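# Seat flat cable's loose end and close connector latch

## Task

Insert the flat cable's unattached end fully into the connector that is currently empty, then close that connector's latch, while the cable's opposite end remains locked in the other connector.

## Robot and tools

Robot: two arms, left_arm and right_arm, each with a parallel two-finger gripper and a wrist camera. Calibrated bases in the scene frame: left_arm at (-0.044, +0.307, +0.023) m, right_arm at (-0.039, -0.251, +0.028) m, both nearly unrotated about z.

Frames: the scene frame has its origin at table-top height halfway between the nominal bases, +z up, +x outward over the table, and left_arm on the +y side (arm names do not match image sides). Reported hand positions (end_effector_position, metres) and orientations (end_effector_quat_wxyz) use this frame and may be off by a few centimetres. Movement offsets, however, are measured along each gripper's own Hand target axes. The fingers point along the gripper's +z and open and close along its y. end_effector_position is the point between the finger pads, roughly 1 cm short of the fingertips.

execute_actions(actions, cameras): actions is a list of actions. Each action is a table of at most 15 rows, one row per 1/30 s step; if fewer rows are given, the last row repeats to fill 15 steps. Every row is a single list of 14 numbers in [-1, 1] covering both arms: left_arm dx, dy, dz, rx, ry, rz, opening, then right_arm in the same order. dx..rz are offsets, not poses: they are counted from that arm's Hand target at the start of the action, in the hand's own axes, and every row refers to that same start rather than to the row before. Sending the same offset in a new action moves further. Scale: 1.0 equals 0.6 m of travel or 180 degrees; rx, ry, rz form one rotation vector. Opening is absolute, not an offset: +1 fully open (0.094 m), -1 closed. All zeros for an arm's six pose numbers re-requests its current Hand target; a 0 opening is a real half-open command, so repeat the present opening to keep the gripper unchanged. Camera images are returned only with an empty actions list or when cameras names them (["all"] for all, [] for none).

move(target, speed, blend, opening_speed, grip_force, blocking, cameras): drives each gripper in a straight line. target is one 14-number row laid out as above, or a list of up to 15 such rows; every row is an offset from the same starting Hand targets, not from the previous row. speed is the path's top speed in m/s, 0.002 to 2.9, default 0.25 (rotation capped at twice that in rad/s); one value or one per target. blend, in metres, rounds corners between listed targets; 0 means stop at each. opening_speed is the finger command rate per second on the -1..+1 scale, minimum 0.2; use it to close gently. grip_force is the per-pad force limit, 10 to 50 N, one value or one per arm, persisting until changed; low forces close slowly. blocking=false returns after about 0.5 s while motion continues. All paths share a 10 s cap. Paths do not avoid obstacles or the other arm, and faster motion means more lag, drift and harder contacts. Keep paths away from an arm's own base, which can flip its shoulder posture.

The move result adds a "move:" line: done (resting within 10 mm and 2 degrees), off_target, moving, held, or fault, plus limits=paced (pose was clipped) or limits=held (steps withheld by a check).

wait(seconds 0 to 10): lets time pass with commands held; returns early if a running move ends. stop(): brakes a running move. zoom_image(camera, region [x0, y0, x1, y1] in pixels, at most 504 by 504): enlarges part of that camera's newest image. read_manual: licence texts only. finished_scene(scene 1 or 2): ends the scene irreversibly; the goal must hold with the robot hands off.

Cameras: cam_high, cam_face, cam_latch, cam_slot, cam_left_wrist, cam_right_wrist, each 896x504.

Reading results: Hand target is the last commanded pose after clipping, and next offsets count from it. The gripper often rests somewhat short of it due to friction and weight; that is not evidence of contact. Waiting does not close the gap; a new command does, or send the remaining distance as an offset. grip_measured is the measured opening on the -1..+1 scale; empty it may read slightly wide, and on a held part somewhat narrower than the part. Joint torques include arm weight and carry offsets and noise; positive points toward larger joint angles. Joint velocities lines saying within noise mean the arm is still. Tool commands shows current gripper commands.

Cautions: each step the commanded orientation is limited to 40 degrees from the measured one. A blocked arm keeps pressing until commanded back past its gripper; pressing harder means a target further beyond the contact. Do not let anything fall off the table, drop parts, release moving parts, strike fixtures, or push hard. Never let the two arms collide or a gripper pinch the other arm's fingers; the clearance check does not protect grippers, housings or wrist cameras. Avoid straining the wrist camera cables. Watch motor heat: MOTOR HOT at 75 °C, fold and idle at 90 °C, collapse at 100 °C; holding loads, stretching out or pushing at unreachable poses heats motors. Any arm stop costs. Time counts, including thinking, and smooth, low-effort motion is preferred.

Each tool is called after "Request:" as name(argument=value, ...) on one line, values as JSON.

## Session

Request:
execute_actions(actions=[])

Scene clock: 0.00 s.
left_arm: end_effector_position=(+0.1837, +0.2743, +0.2428) grip_measured=+1.000 end_effector_quat_wxyz=(+0.637, -0.008, +0.742, -0.211) | right_arm: end_effector_position=(+0.1332, -0.4459, +0.1638) grip_measured=+1.000 end_effector_quat_wxyz=(+0.536, +0.169, +0.818, -0.121)
Joint positions: left_arm=[0.377 0.115 0.273 -0.284 0.65 -0.254 0.094] | right_arm=[-1.431 0.738 0.315 -0.237 -0.87 -0.554 0.094]
Joint velocities: within noise
Joint torques (N m): no reading
Heat: left arm: 30 °C; right arm: 34 °C.
Hand target: left_arm +0.1826, +0.2737, +0.2506; +0.645, -0.003, +0.736, -0.208 | right_arm +0.1344, -0.4456, +0.1691; +0.541, +0.163, +0.816, -0.123
Tool commands: left_gripper/opening=+1.0 right_gripper/opening=+1.0

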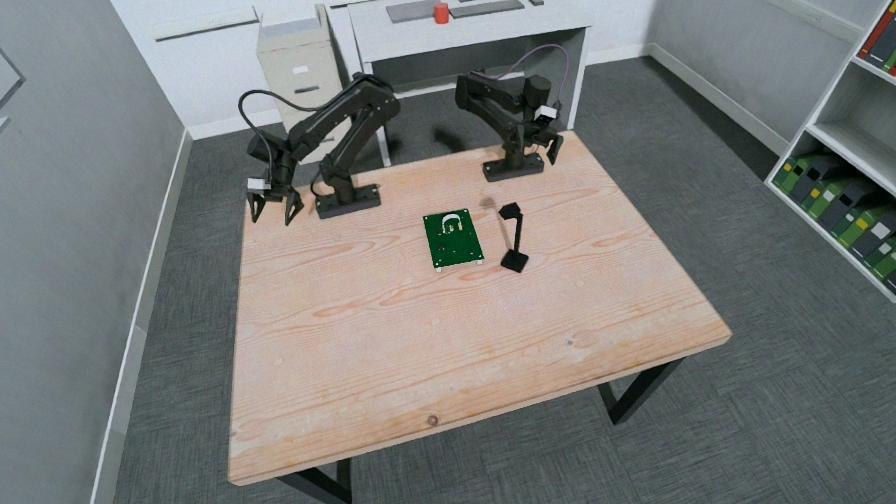

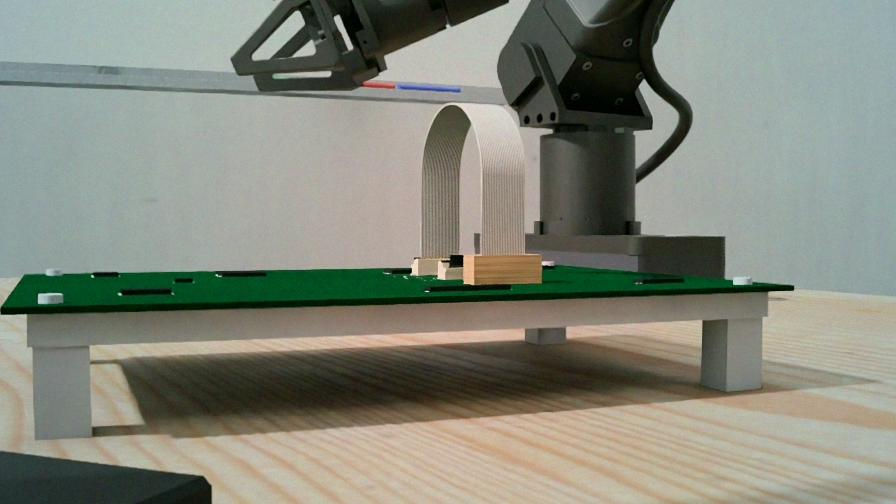

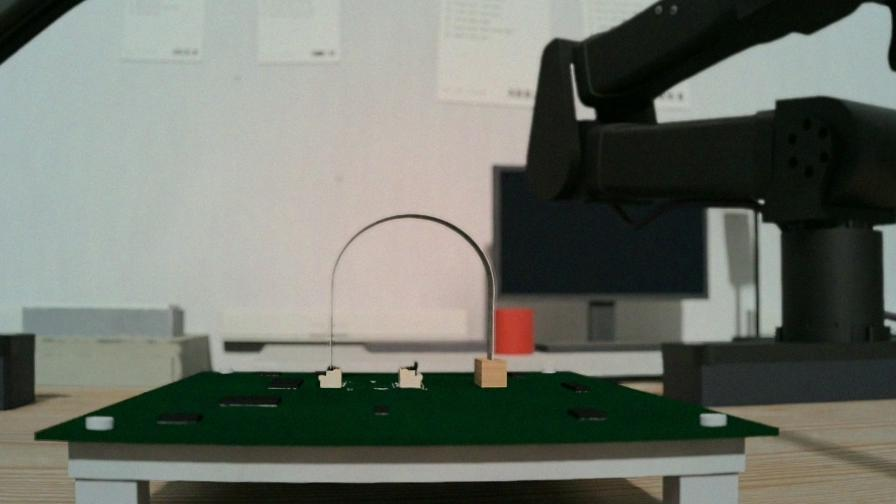

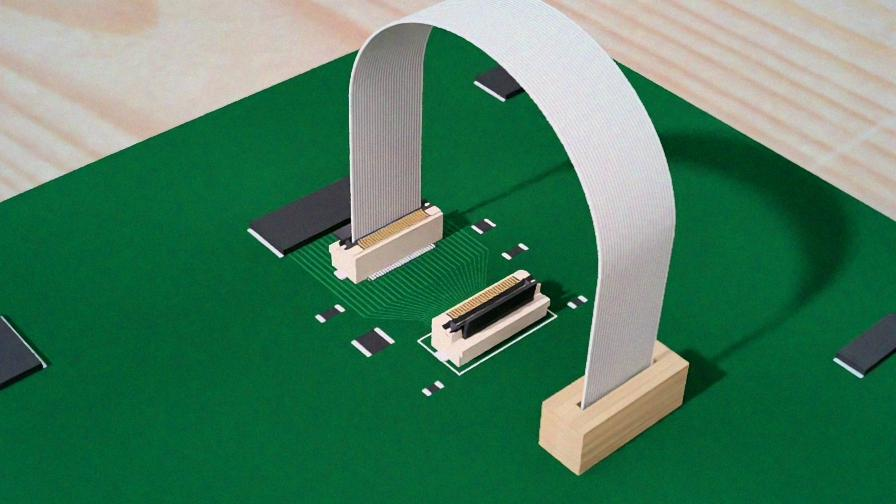

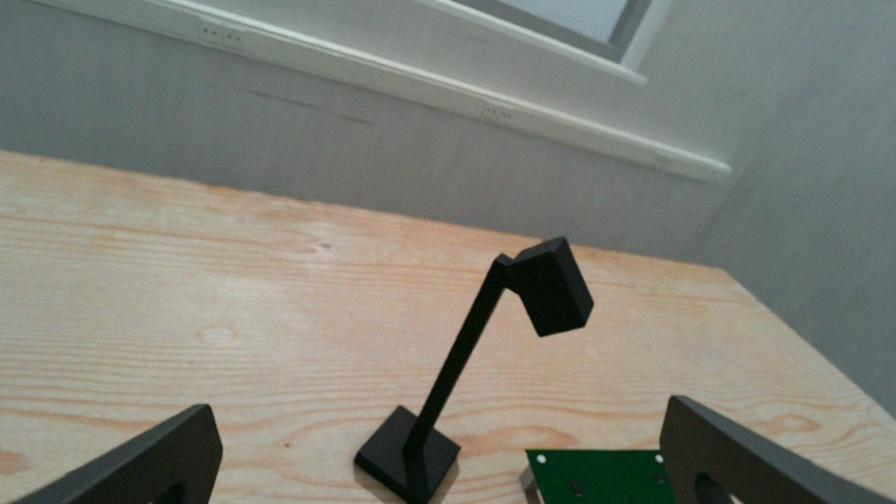

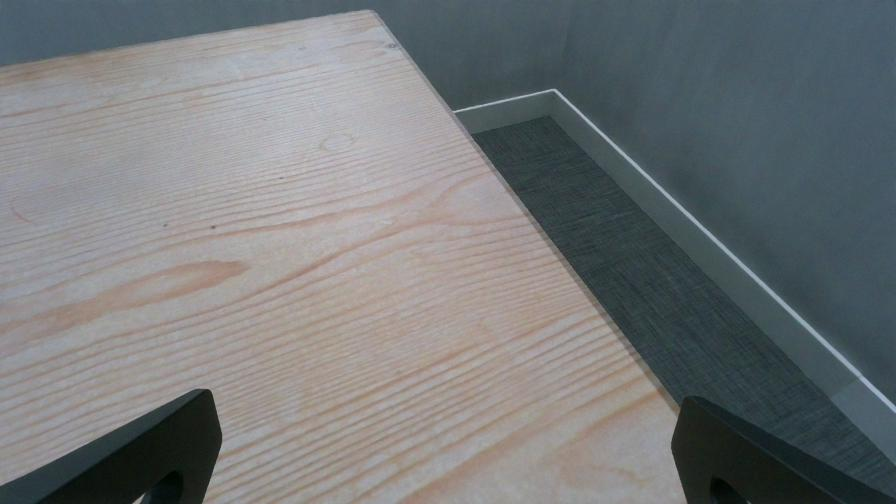

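Request:
zoom_image(camera="cam_slot", region=[300, 170, 700, 480])

Request:
zoom_image(camera="cam_latch", region=[300, 340, 540, 410])

Request:
zoom_image(camera="cam_face", region=[370, 220, 590, 310])

Request:
zoom_image(camera="cam_high", region=[410, 190, 540, 290])

Scaled by 1.260 from the camera's 896x504 image, which has a finer 1280x720 frame.

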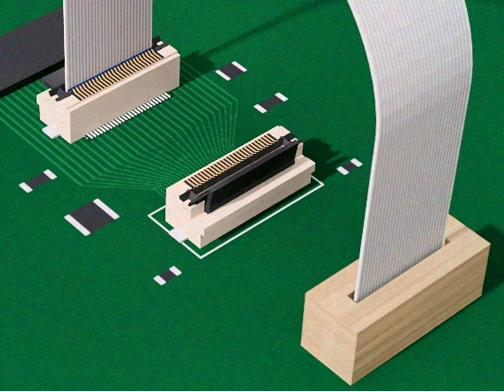

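Scaled by 2.100 from the camera's 896x504 image, which has a finer 1280x720 frame.

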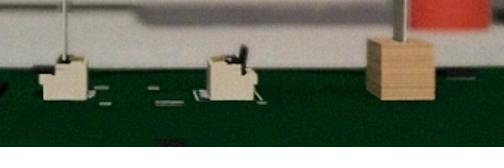

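Scaled by 2.291 from the camera's 896x504 image, which has a finer 1280x720 frame.

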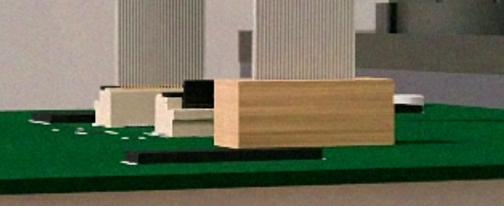

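Scaled by 3.877 from the camera's 896x504 image, which has a finer 1280x720 frame.

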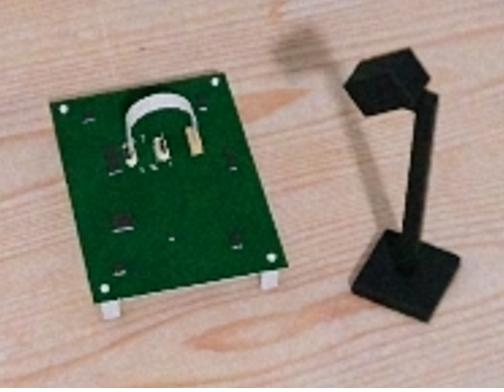

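Request:
zoom_image(camera="cam_latch", region=[310, 350, 350, 395])

Request:
zoom_image(camera="cam_latch", region=[390, 350, 430, 395])

Request:
zoom_image(camera="cam_slot", region=[320, 190, 450, 290])

Request:
zoom_image(camera="cam_slot", region=[420, 260, 560, 380])

Scaled by 11.200 from the camera's 896x504 image, which has a finer 1280x720 frame.

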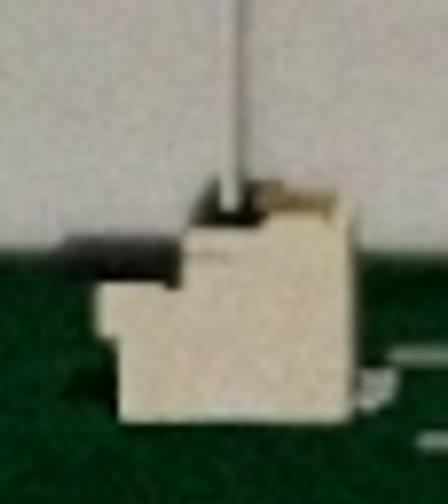

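Scaled by 11.200 from the camera's 896x504 image, which has a finer 1280x720 frame.

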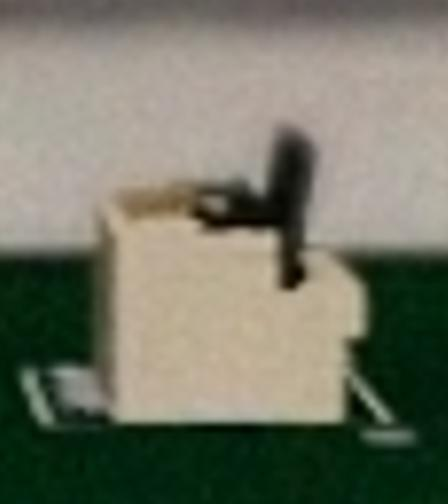

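Scaled by 3.877 from the camera's 896x504 image, which has a finer 1280x720 frame.

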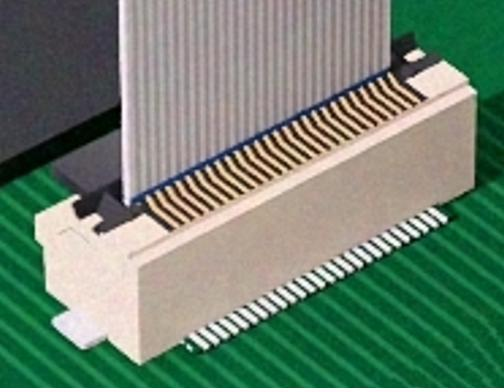

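Scaled by 3.600 from the camera's 896x504 image, which has a finer 1280x720 frame.

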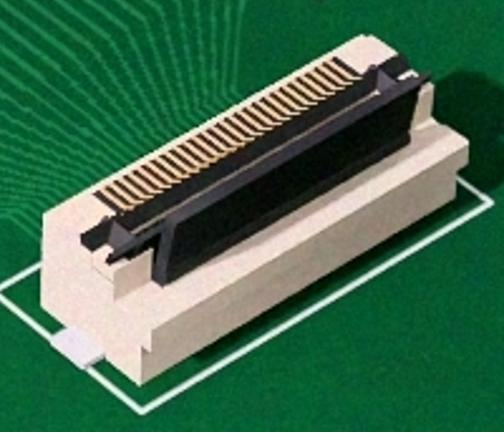

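Request:
move(target=[0.2904,-0.2893,-0.0130,-0.0960,0.1827,0.0699,-0.5,0,0,0,0,0,0,1], speed=0.3, cameras=["all"])

Scene clock: 20.73 s.
left_arm: end_effector_position=(+0.0971, +0.0773, +0.1285) grip_measured=-0.498 end_effector_quat_wxyz=(+0.408, +0.047, +0.911, -0.010) | right_arm: end_effector_position=(+0.1332, -0.4459, +0.1638) grip_measured=+1.000 end_effector_quat_wxyz=(+0.536, +0.169, +0.818, -0.121)
Joint positions: left_arm=[-1.514 1.396 0.819 -0.88 -0.836 -1.391 0.024] | right_arm=[-1.431 0.738 0.315 -0.237 -0.87 -0.554 0.094]
Joint torques (N m): left_arm=[-0.29 -3.51 10.21 0.25 -0.71 -0.14] | right_arm=[-0.13 -0.47 8.92 1.38 -0.49 -0.01]
Heat: left arm: 31 °C; right arm: 35 °C.
Hand target: left_arm +0.0999, +0.0702, +0.1398; +0.422, +0.040, +0.905, -0.018 | right_arm +0.1344, -0.4456, +0.1691; +0.541, +0.163, +0.816, -0.123
Off the commanded pose: left_arm 0.014 m, 2 deg | right_arm 0.006 m, 1 deg.
move: off_target (left_arm)
camera_calibration:
cam_left_wrist: T_world_to_cam=[[-0.112374, -0.993276, -0.0278332, 0.0908198], [-0.90587, 0.113917, -0.407948, 0.170803], [0.408376, -0.0206296, -0.912581, 0.173249], [0, 0, 0, 1]] pos_world=[0.0941806, 0.0743258, 0.230311]

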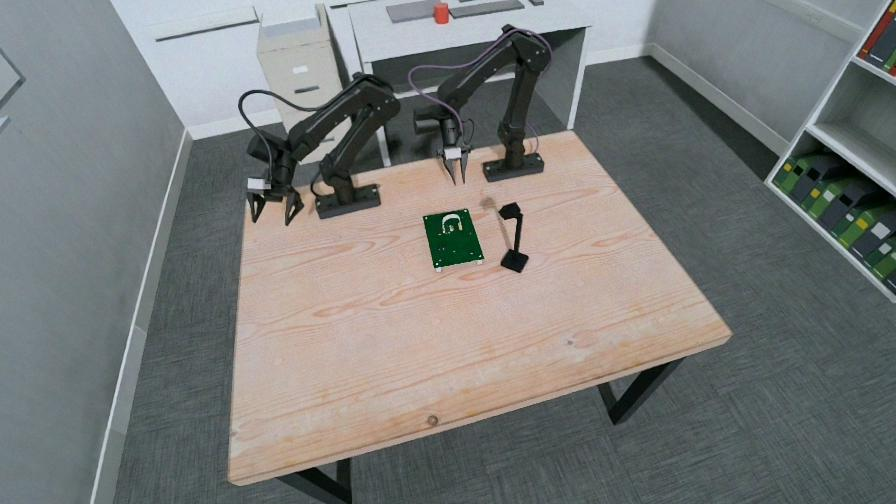

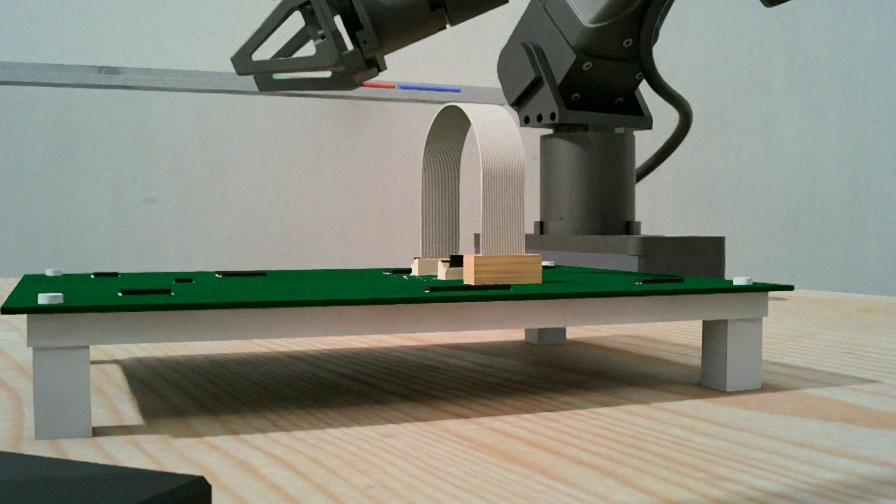

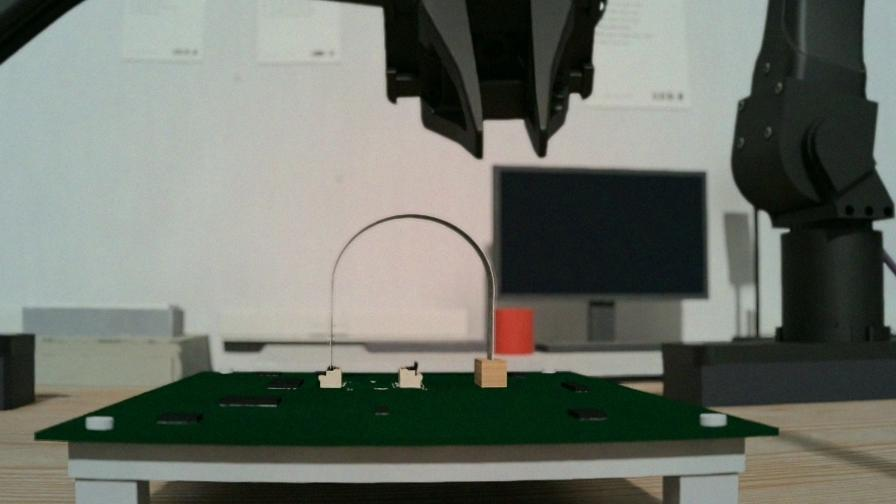

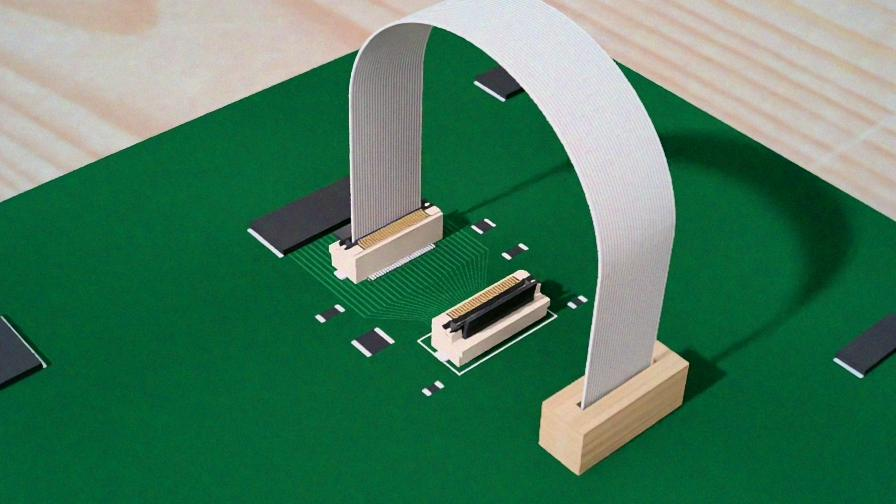

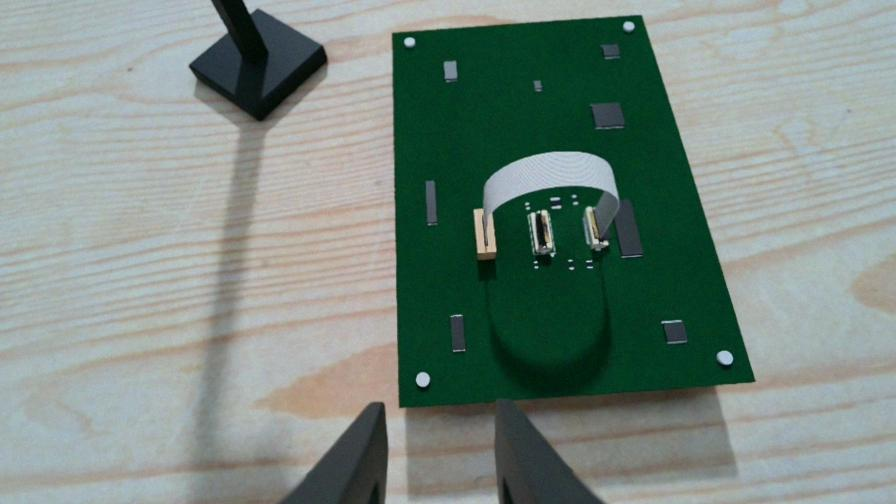

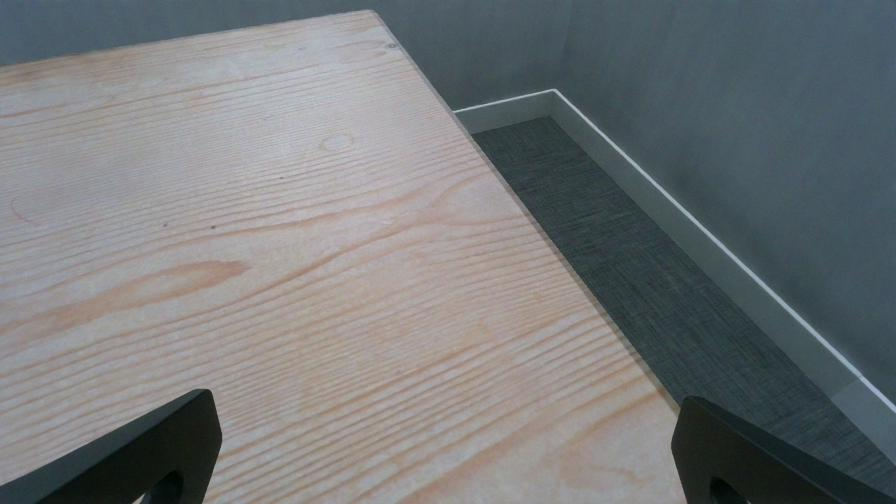

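Request:
move(target=[0.0396,-0.0348,0.1200,-0.0072,-0.0100,-0.0137,-0.55,0,0,0,0,0,0,1], speed=0.2, cameras=["cam_face", "cam_latch", "cam_slot", "cam_left_wrist"])

Scene clock: 31.30 s.
left_arm: end_effector_position=(+0.1333, +0.0406, +0.0754) grip_measured=-0.547 end_effector_quat_wxyz=(+0.424, +0.017, +0.905, -0.025) | right_arm: end_effector_position=(+0.1332, -0.4459, +0.1638) grip_measured=+1.000 end_effector_quat_wxyz=(+0.536, +0.169, +0.818, -0.121)
Joint positions: left_arm=[-1.393 1.631 0.77 -0.449 -0.848 -1.27 0.021] | right_arm=[-1.431 0.738 0.315 -0.237 -0.87 -0.554 0.094]
Joint torques (N m): left_arm=[0.5 -5.52 4.81 0.77 -0.7 0.05] | right_arm=[-0.08 -0.49 8.98 1.39 -0.46 -0.01]
Heat: left arm: 31 °C; right arm: 35 °C.
Hand target: left_arm +0.1378, +0.0458, +0.0754; +0.437, +0.015, +0.899, -0.018 | right_arm +0.1344, -0.4456, +0.1691; +0.541, +0.163, +0.816, -0.123
Off the commanded pose: left_arm 0.007 m, 2 deg | right_arm 0.006 m, 1 deg.
move: done
camera_calibration:
cam_left_wrist: T_world_to_cam=[[-0.068915, -0.997356, 0.0230731, 0.0473773], [-0.896054, 0.0517148, -0.440923, 0.189715], [0.438564, -0.0510609, -0.897248, 0.10531], [0, 0, 0, 1]] pos_world=[0.127075, 0.0428182, 0.177046]
Images, in order (width x height): cam_face 896x504, cam_latch 896x504, cam_slot 896x504, cam_left_wrist 896x504.

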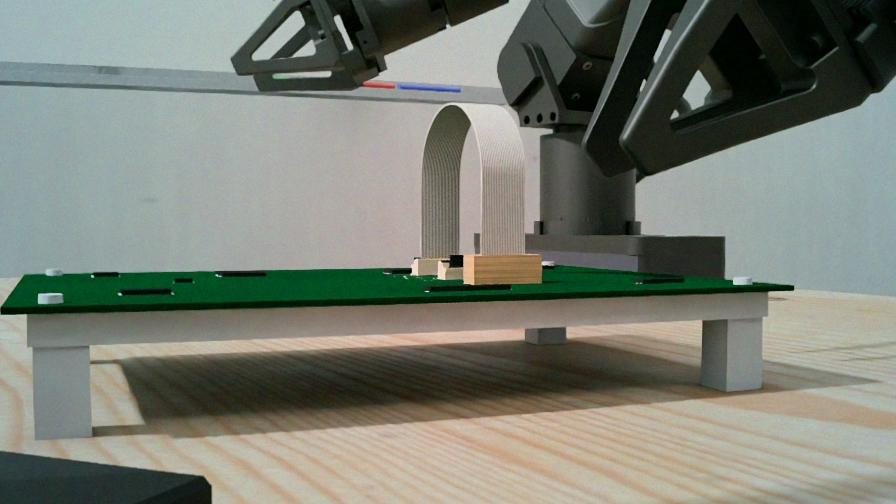

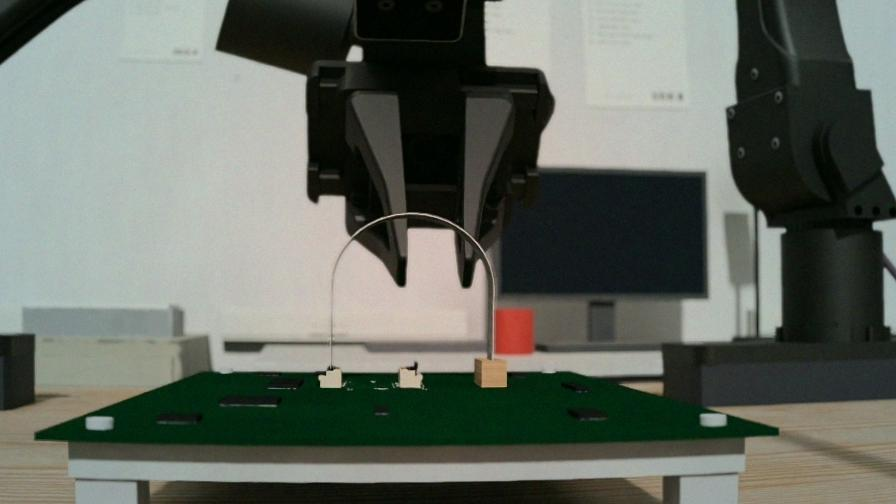

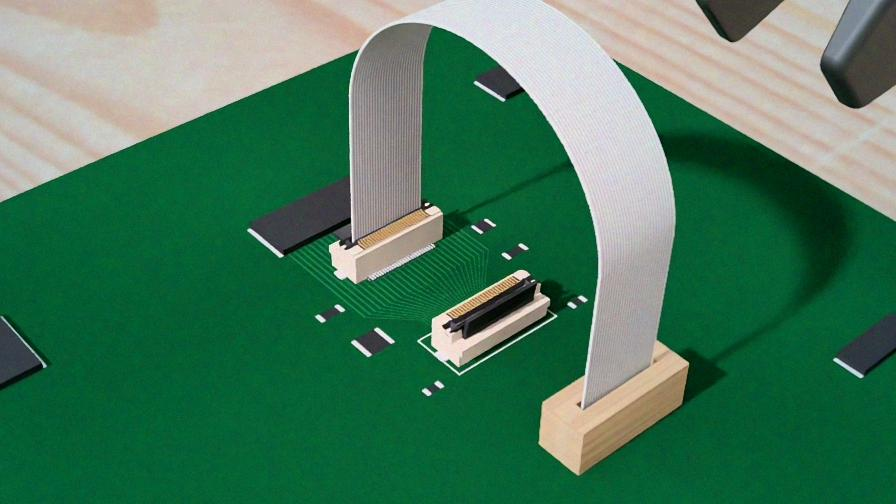

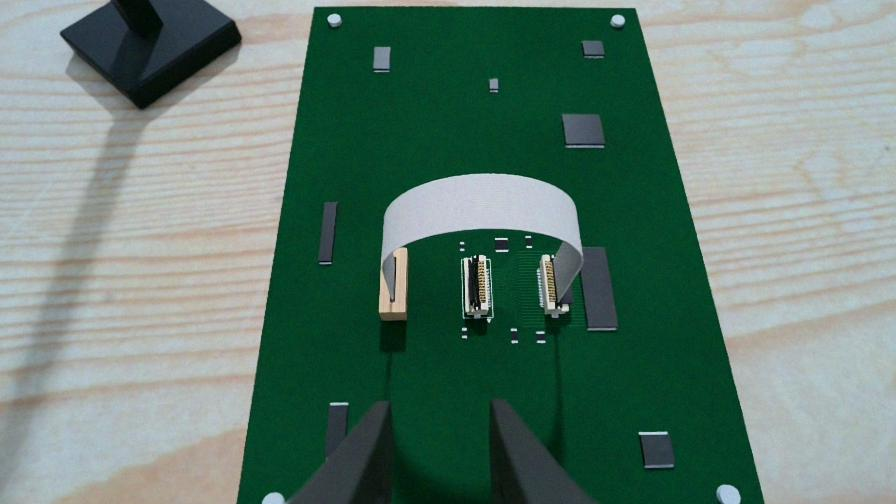

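Request:
move(target=[0.0177,0.0203,0.0170,-0.0064,0,0.0077,-0.55,0,0,0,0,0,0,1], speed=0.15, cameras=["cam_latch", "cam_slot", "cam_left_wrist"])

Scene clock: 36.07 s.
left_arm: end_effector_position=(+0.1354, +0.0535, +0.0606) grip_measured=-0.547 end_effector_quat_wxyz=(+0.424, +0.023, +0.905, -0.011) | right_arm: end_effector_position=(+0.1332, -0.4459, +0.1638) grip_measured=+1.000 end_effector_quat_wxyz=(+0.536, +0.169, +0.818, -0.121)
Joint positions: left_arm=[-1.38 1.643 0.71 -0.392 -0.851 -1.25 0.021] | right_arm=[-1.431 0.738 0.315 -0.237 -0.87 -0.554 0.094]
Joint torques (N m): left_arm=[0.36 -4.94 4.94 0.76 -0.71 0.04] | right_arm=[-0.1 -0.54 8.87 1.38 -0.49 0]
Heat: left arm: 31 °C; right arm: 35 °C.
Hand target: left_arm +0.1397, +0.0576, +0.0605; +0.437, +0.022, +0.899, -0.004 | right_arm +0.1344, -0.4456, +0.1691; +0.541, +0.163, +0.816, -0.123
Off the commanded pose: left_arm 0.006 m, 2 deg | right_arm 0.006 m, 1 deg.
move: done
camera_calibration:
cam_left_wrist: T_world_to_cam=[[-0.0681455, -0.997646, -0.00759737, 0.0625309], [-0.895478, 0.0645206, -0.440406, 0.183641], [0.439859, -0.0232084, -0.897767, 0.0901133], [0, 0, 0, 1]] pos_world=[0.12907, 0.0526265, 0.162252]
Images, in order (width x height): cam_latch 896x504, cam_slot 896x504, cam_left_wrist 896x504.

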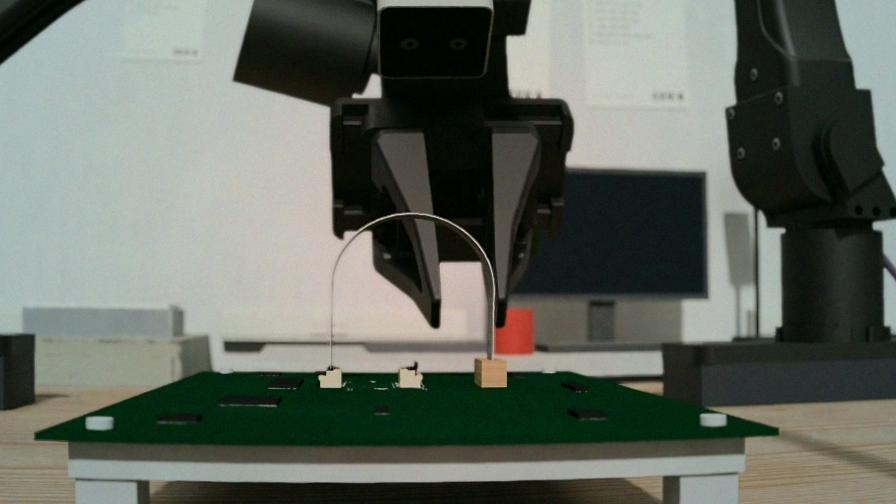

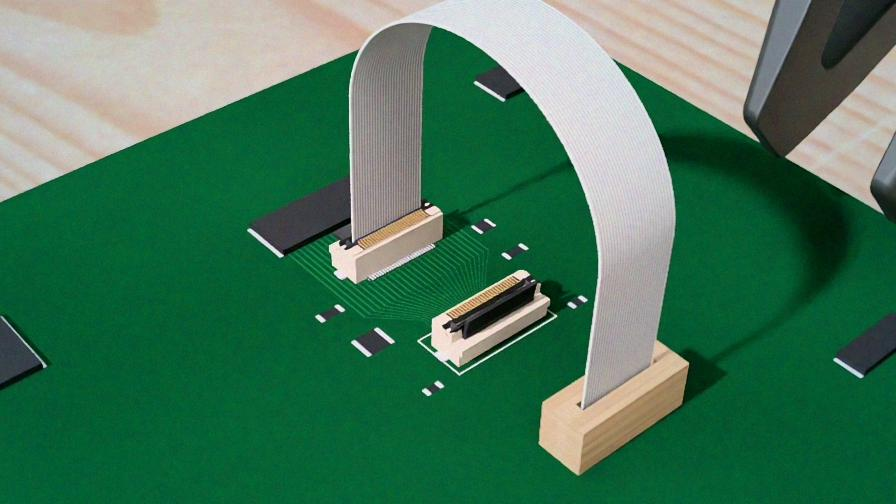

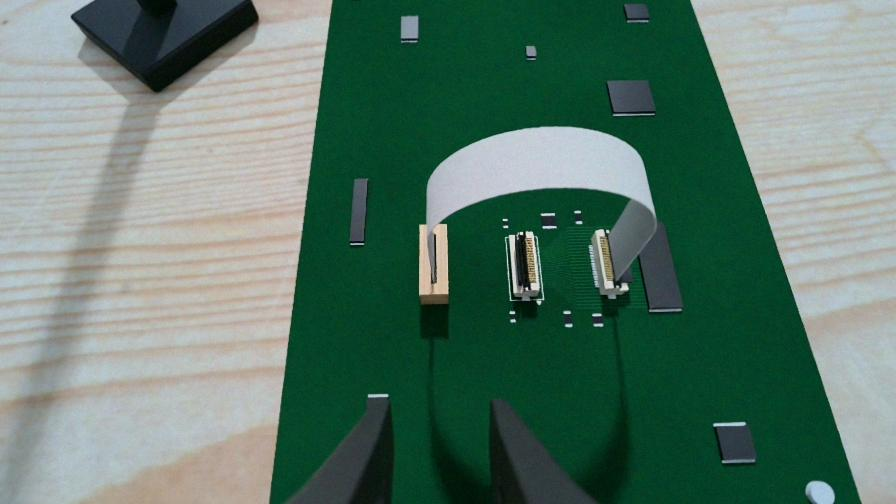

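Request:
move(target=[-0.0472,0.0036,0.0603,0,0,0,-0.55,0,0,0,0,0,0,1], speed=0.1, cameras=["cam_face", "cam_latch", "cam_slot", "cam_left_wrist"])

Scene clock: 41.20 s.
left_arm: end_effector_position=(+0.1840, +0.0544, +0.0630) grip_measured=-0.547 end_effector_quat_wxyz=(+0.432, +0.022, +0.901, -0.009) | right_arm: end_effector_position=(+0.1332, -0.4459, +0.1638) grip_measured=+1.000 end_effector_quat_wxyz=(+0.536, +0.169, +0.818, -0.121)
Joint positions: left_arm=[-1.203 1.652 0.698 -0.183 -0.809 -0.998 0.021] | right_arm=[-1.431 0.738 0.315 -0.237 -0.87 -0.554 0.094]
Joint torques (N m): left_arm=[0.31 -5.16 5.08 1.08 -0.51 0.04] | right_arm=[-0.08 -0.5 8.92 1.38 -0.47 -0.01]
Heat: left arm: 30 °C; right arm: 35 °C.
Hand target: left_arm +0.1857, +0.0578, +0.0604; +0.437, +0.022, +0.899, -0.004 | right_arm +0.1344, -0.4456, +0.1691; +0.541, +0.163, +0.816, -0.123
Off the commanded pose: left_arm 0.005 m, 1 deg | right_arm 0.006 m, 1 deg.
move: done
camera_calibration:
cam_left_wrist: T_world_to_cam=[[-0.0645502, -0.997852, -0.0111512, 0.066397], [-0.888045, 0.062537, -0.455484, 0.227963], [0.455203, -0.0194988, -0.890174, 0.0674595], [0, 0, 0, 1]] pos_world=[0.176019, 0.0533137, 0.164624]
Images, in order (width x height): cam_face 896x504, cam_latch 896x504, cam_slot 896x504, cam_left_wrist 896x504.

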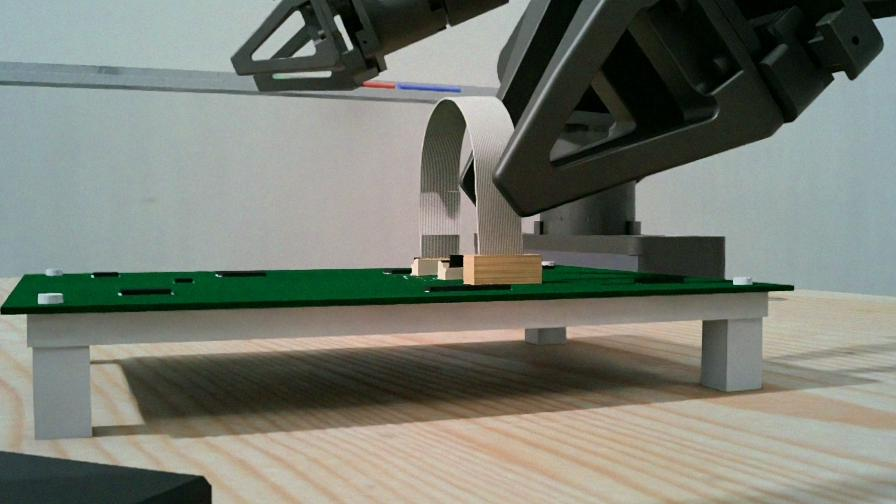

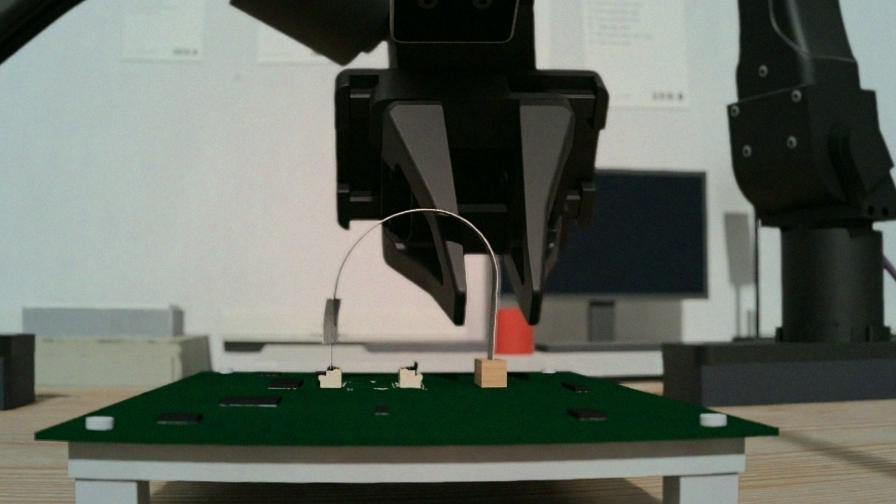

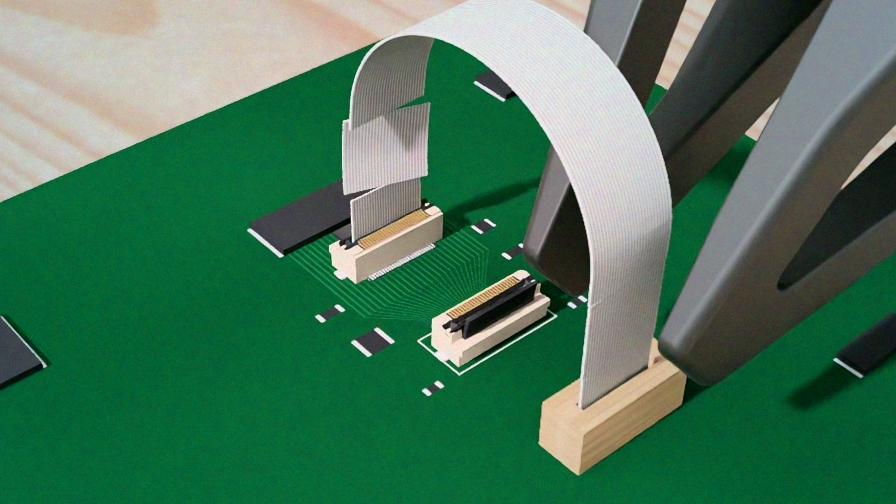

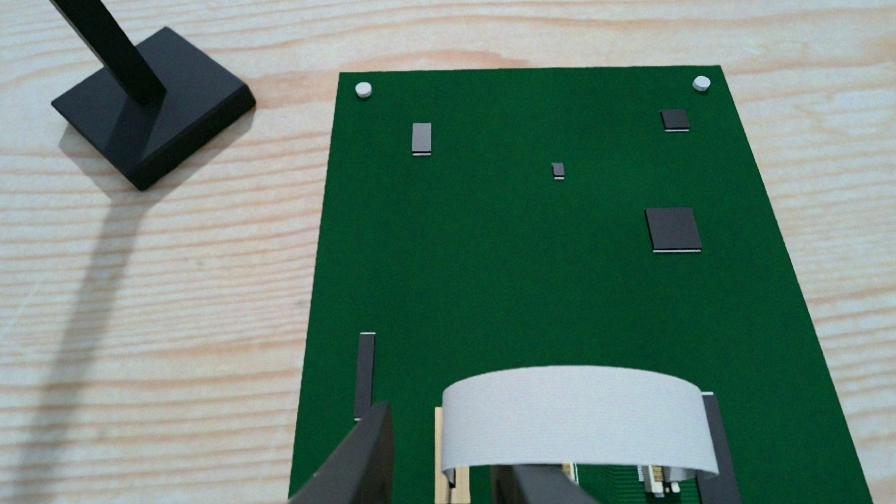

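Request:
zoom_image(camera="cam_slot", region=[320, 0, 720, 480])

Request:
zoom_image(camera="cam_latch", region=[310, 190, 580, 410])

Scaled by 1.050 from the camera's 896x504 image, which has a finer 1280x720 frame.

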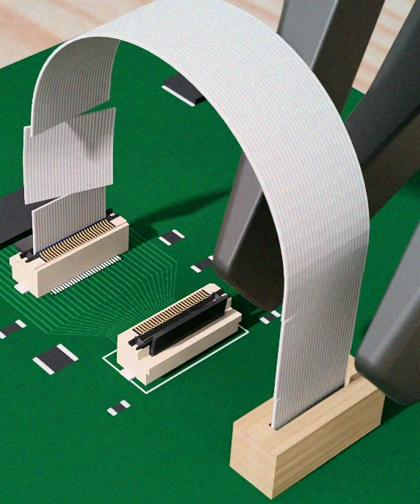

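Scaled by 1.867 from the camera's 896x504 image, which has a finer 1280x720 frame.

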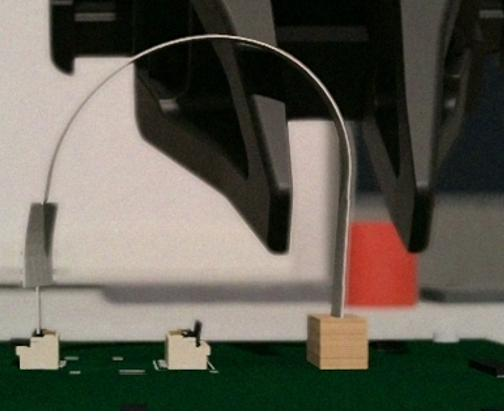

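Request:
move(target=[0.0191,-0.0036,-0.0245,0,-0.0372,0,-0.55,0,0,0,0,0,0,1], speed=0.1, cameras=["cam_latch", "cam_slot"])

Scene clock: 48.50 s.
left_arm: end_effector_position=(+0.1657, +0.0531, +0.0608) grip_measured=-0.547 end_effector_quat_wxyz=(+0.478, +0.027, +0.878, -0.009) | right_arm: end_effector_position=(+0.1332, -0.4459, +0.1638) grip_measured=+1.000 end_effector_quat_wxyz=(+0.536, +0.169, +0.818, -0.121)
Joint positions: left_arm=[-1.312 1.686 0.648 -0.133 -0.94 -1.078 0.021] | right_arm=[-1.431 0.738 0.315 -0.237 -0.87 -0.554 0.094]
Joint torques (N m): left_arm=[-0.25 -4.94 4.77 0.99 -0.7 -0.1] | right_arm=[-0.03 -0.43 8.96 1.38 -0.47 0]
Heat: left arm: 30 °C; right arm: 35 °C.
Hand target: left_arm +0.1670, +0.0564, +0.0605; +0.489, +0.022, +0.872, -0.005 | right_arm +0.1344, -0.4456, +0.1691; +0.541, +0.163, +0.816, -0.123
Off the commanded pose: left_arm 0.004 m, 2 deg | right_arm 0.006 m, 1 deg.
move: done
Images, in order (width x height): cam_latch 896x504, cam_slot 896x504.

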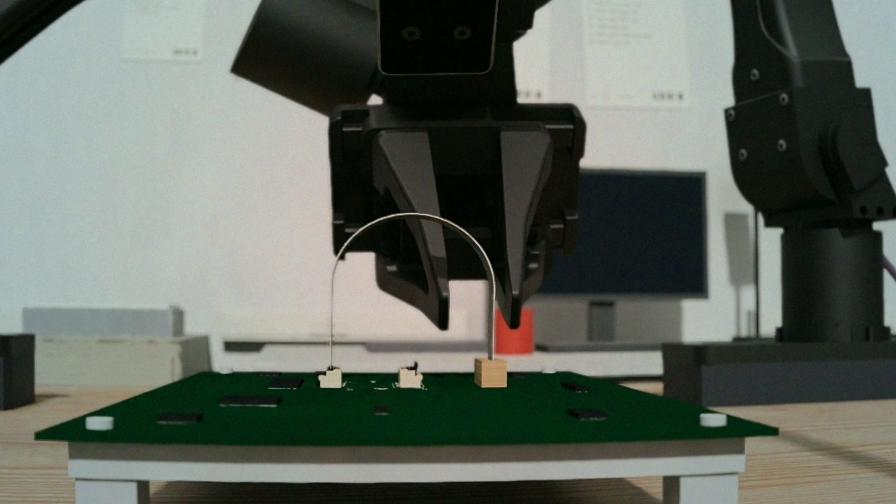

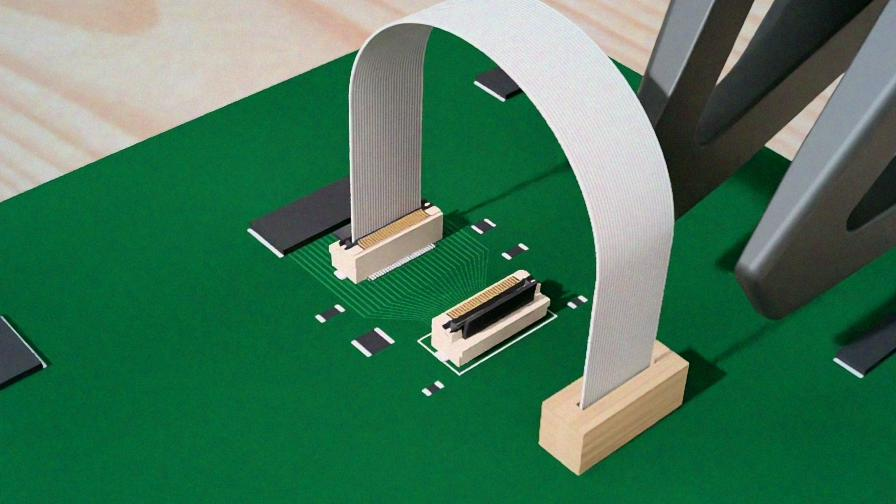

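Request:
move(target=[-0.0010,0.0011,0.0247,0,0,0,-0.55,0,0,0,0,0,0,1], speed=0.08, cameras=["cam_face", "cam_latch", "cam_slot"])

Request:
zoom_image(camera="cam_slot", region=[500, 150, 800, 480])

Request:
zoom_image(camera="cam_latch", region=[400, 260, 600, 400])

Request:
zoom_image(camera="cam_face", region=[400, 90, 640, 300])

Scene clock: 51.43 s.
left_arm: end_effector_position=(+0.1784, +0.0522, +0.0560) grip_measured=-0.547 end_effector_quat_wxyz=(+0.484, +0.022, +0.874, -0.012) | right_arm: end_effector_position=(+0.1332, -0.4459, +0.1638) grip_measured=+1.000 end_effector_quat_wxyz=(+0.536, +0.169, +0.818, -0.121)
Joint positions: left_arm=[-1.27 1.716 0.632 -0.023 -0.936 -1.015 0.021] | right_arm=[-1.431 0.738 0.315 -0.237 -0.87 -0.554 0.094]
Joint torques (N m): left_arm=[0.34 -5.22 4.51 1.07 -0.55 0.03] | right_arm=[-0.09 -0.49 8.92 1.37 -0.48 0]
Heat: left arm: 30 °C; right arm: 35 °C.
Hand target: left_arm +0.1800, +0.0566, +0.0533; +0.489, +0.022, +0.872, -0.005 | right_arm +0.1344, -0.4456, +0.1691; +0.541, +0.163, +0.816, -0.123
Off the commanded pose: left_arm 0.005 m, 1 deg | right_arm 0.006 m, 1 deg.
move: done
Images, in order (width x height): cam_face 896x504, cam_latch 896x504, cam_slot 896x504.

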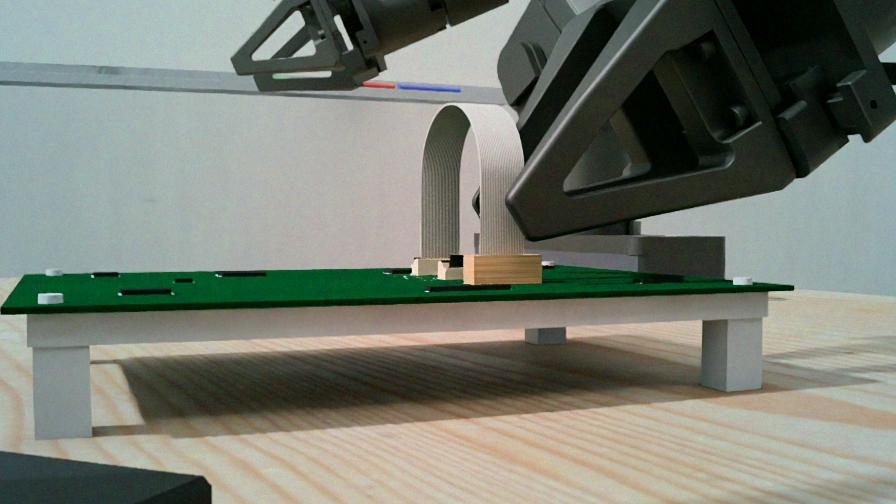

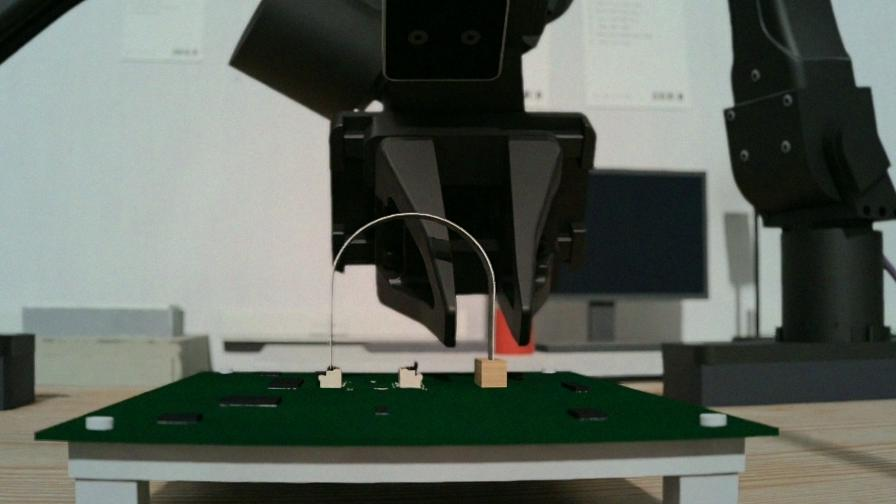

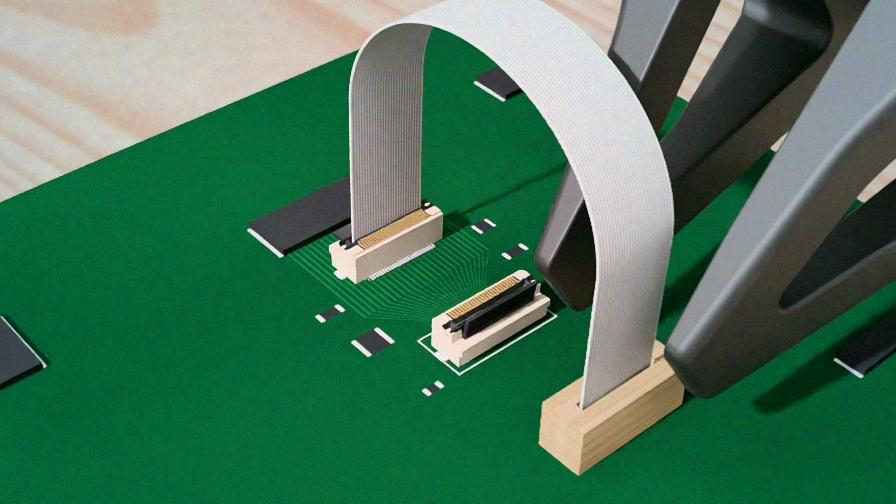

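Scaled by 1.527 from the camera's 896x504 image, which has a finer 1280x720 frame.

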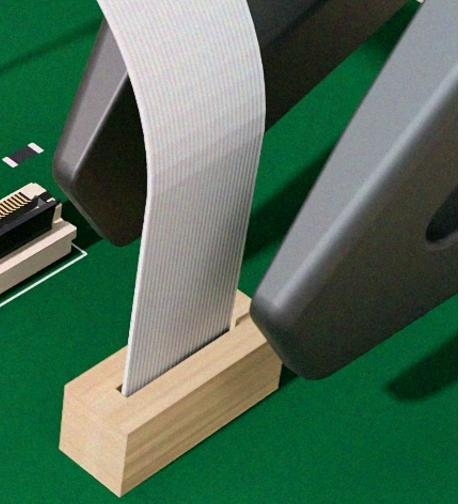

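Scaled by 2.520 from the camera's 896x504 image, which has a finer 1280x720 frame.

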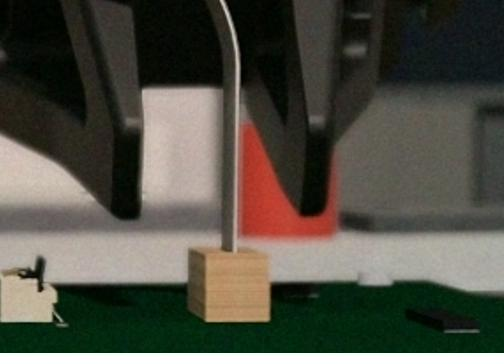

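Scaled by 2.100 from the camera's 896x504 image, which has a finer 1280x720 frame.

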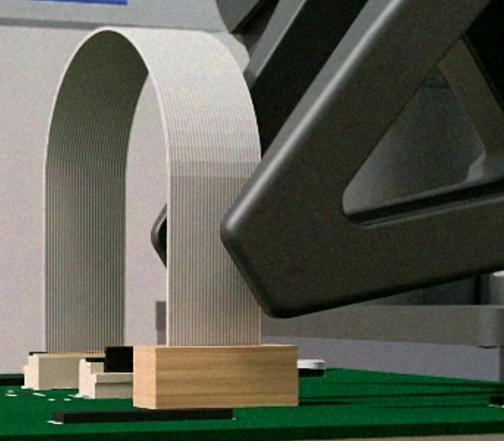

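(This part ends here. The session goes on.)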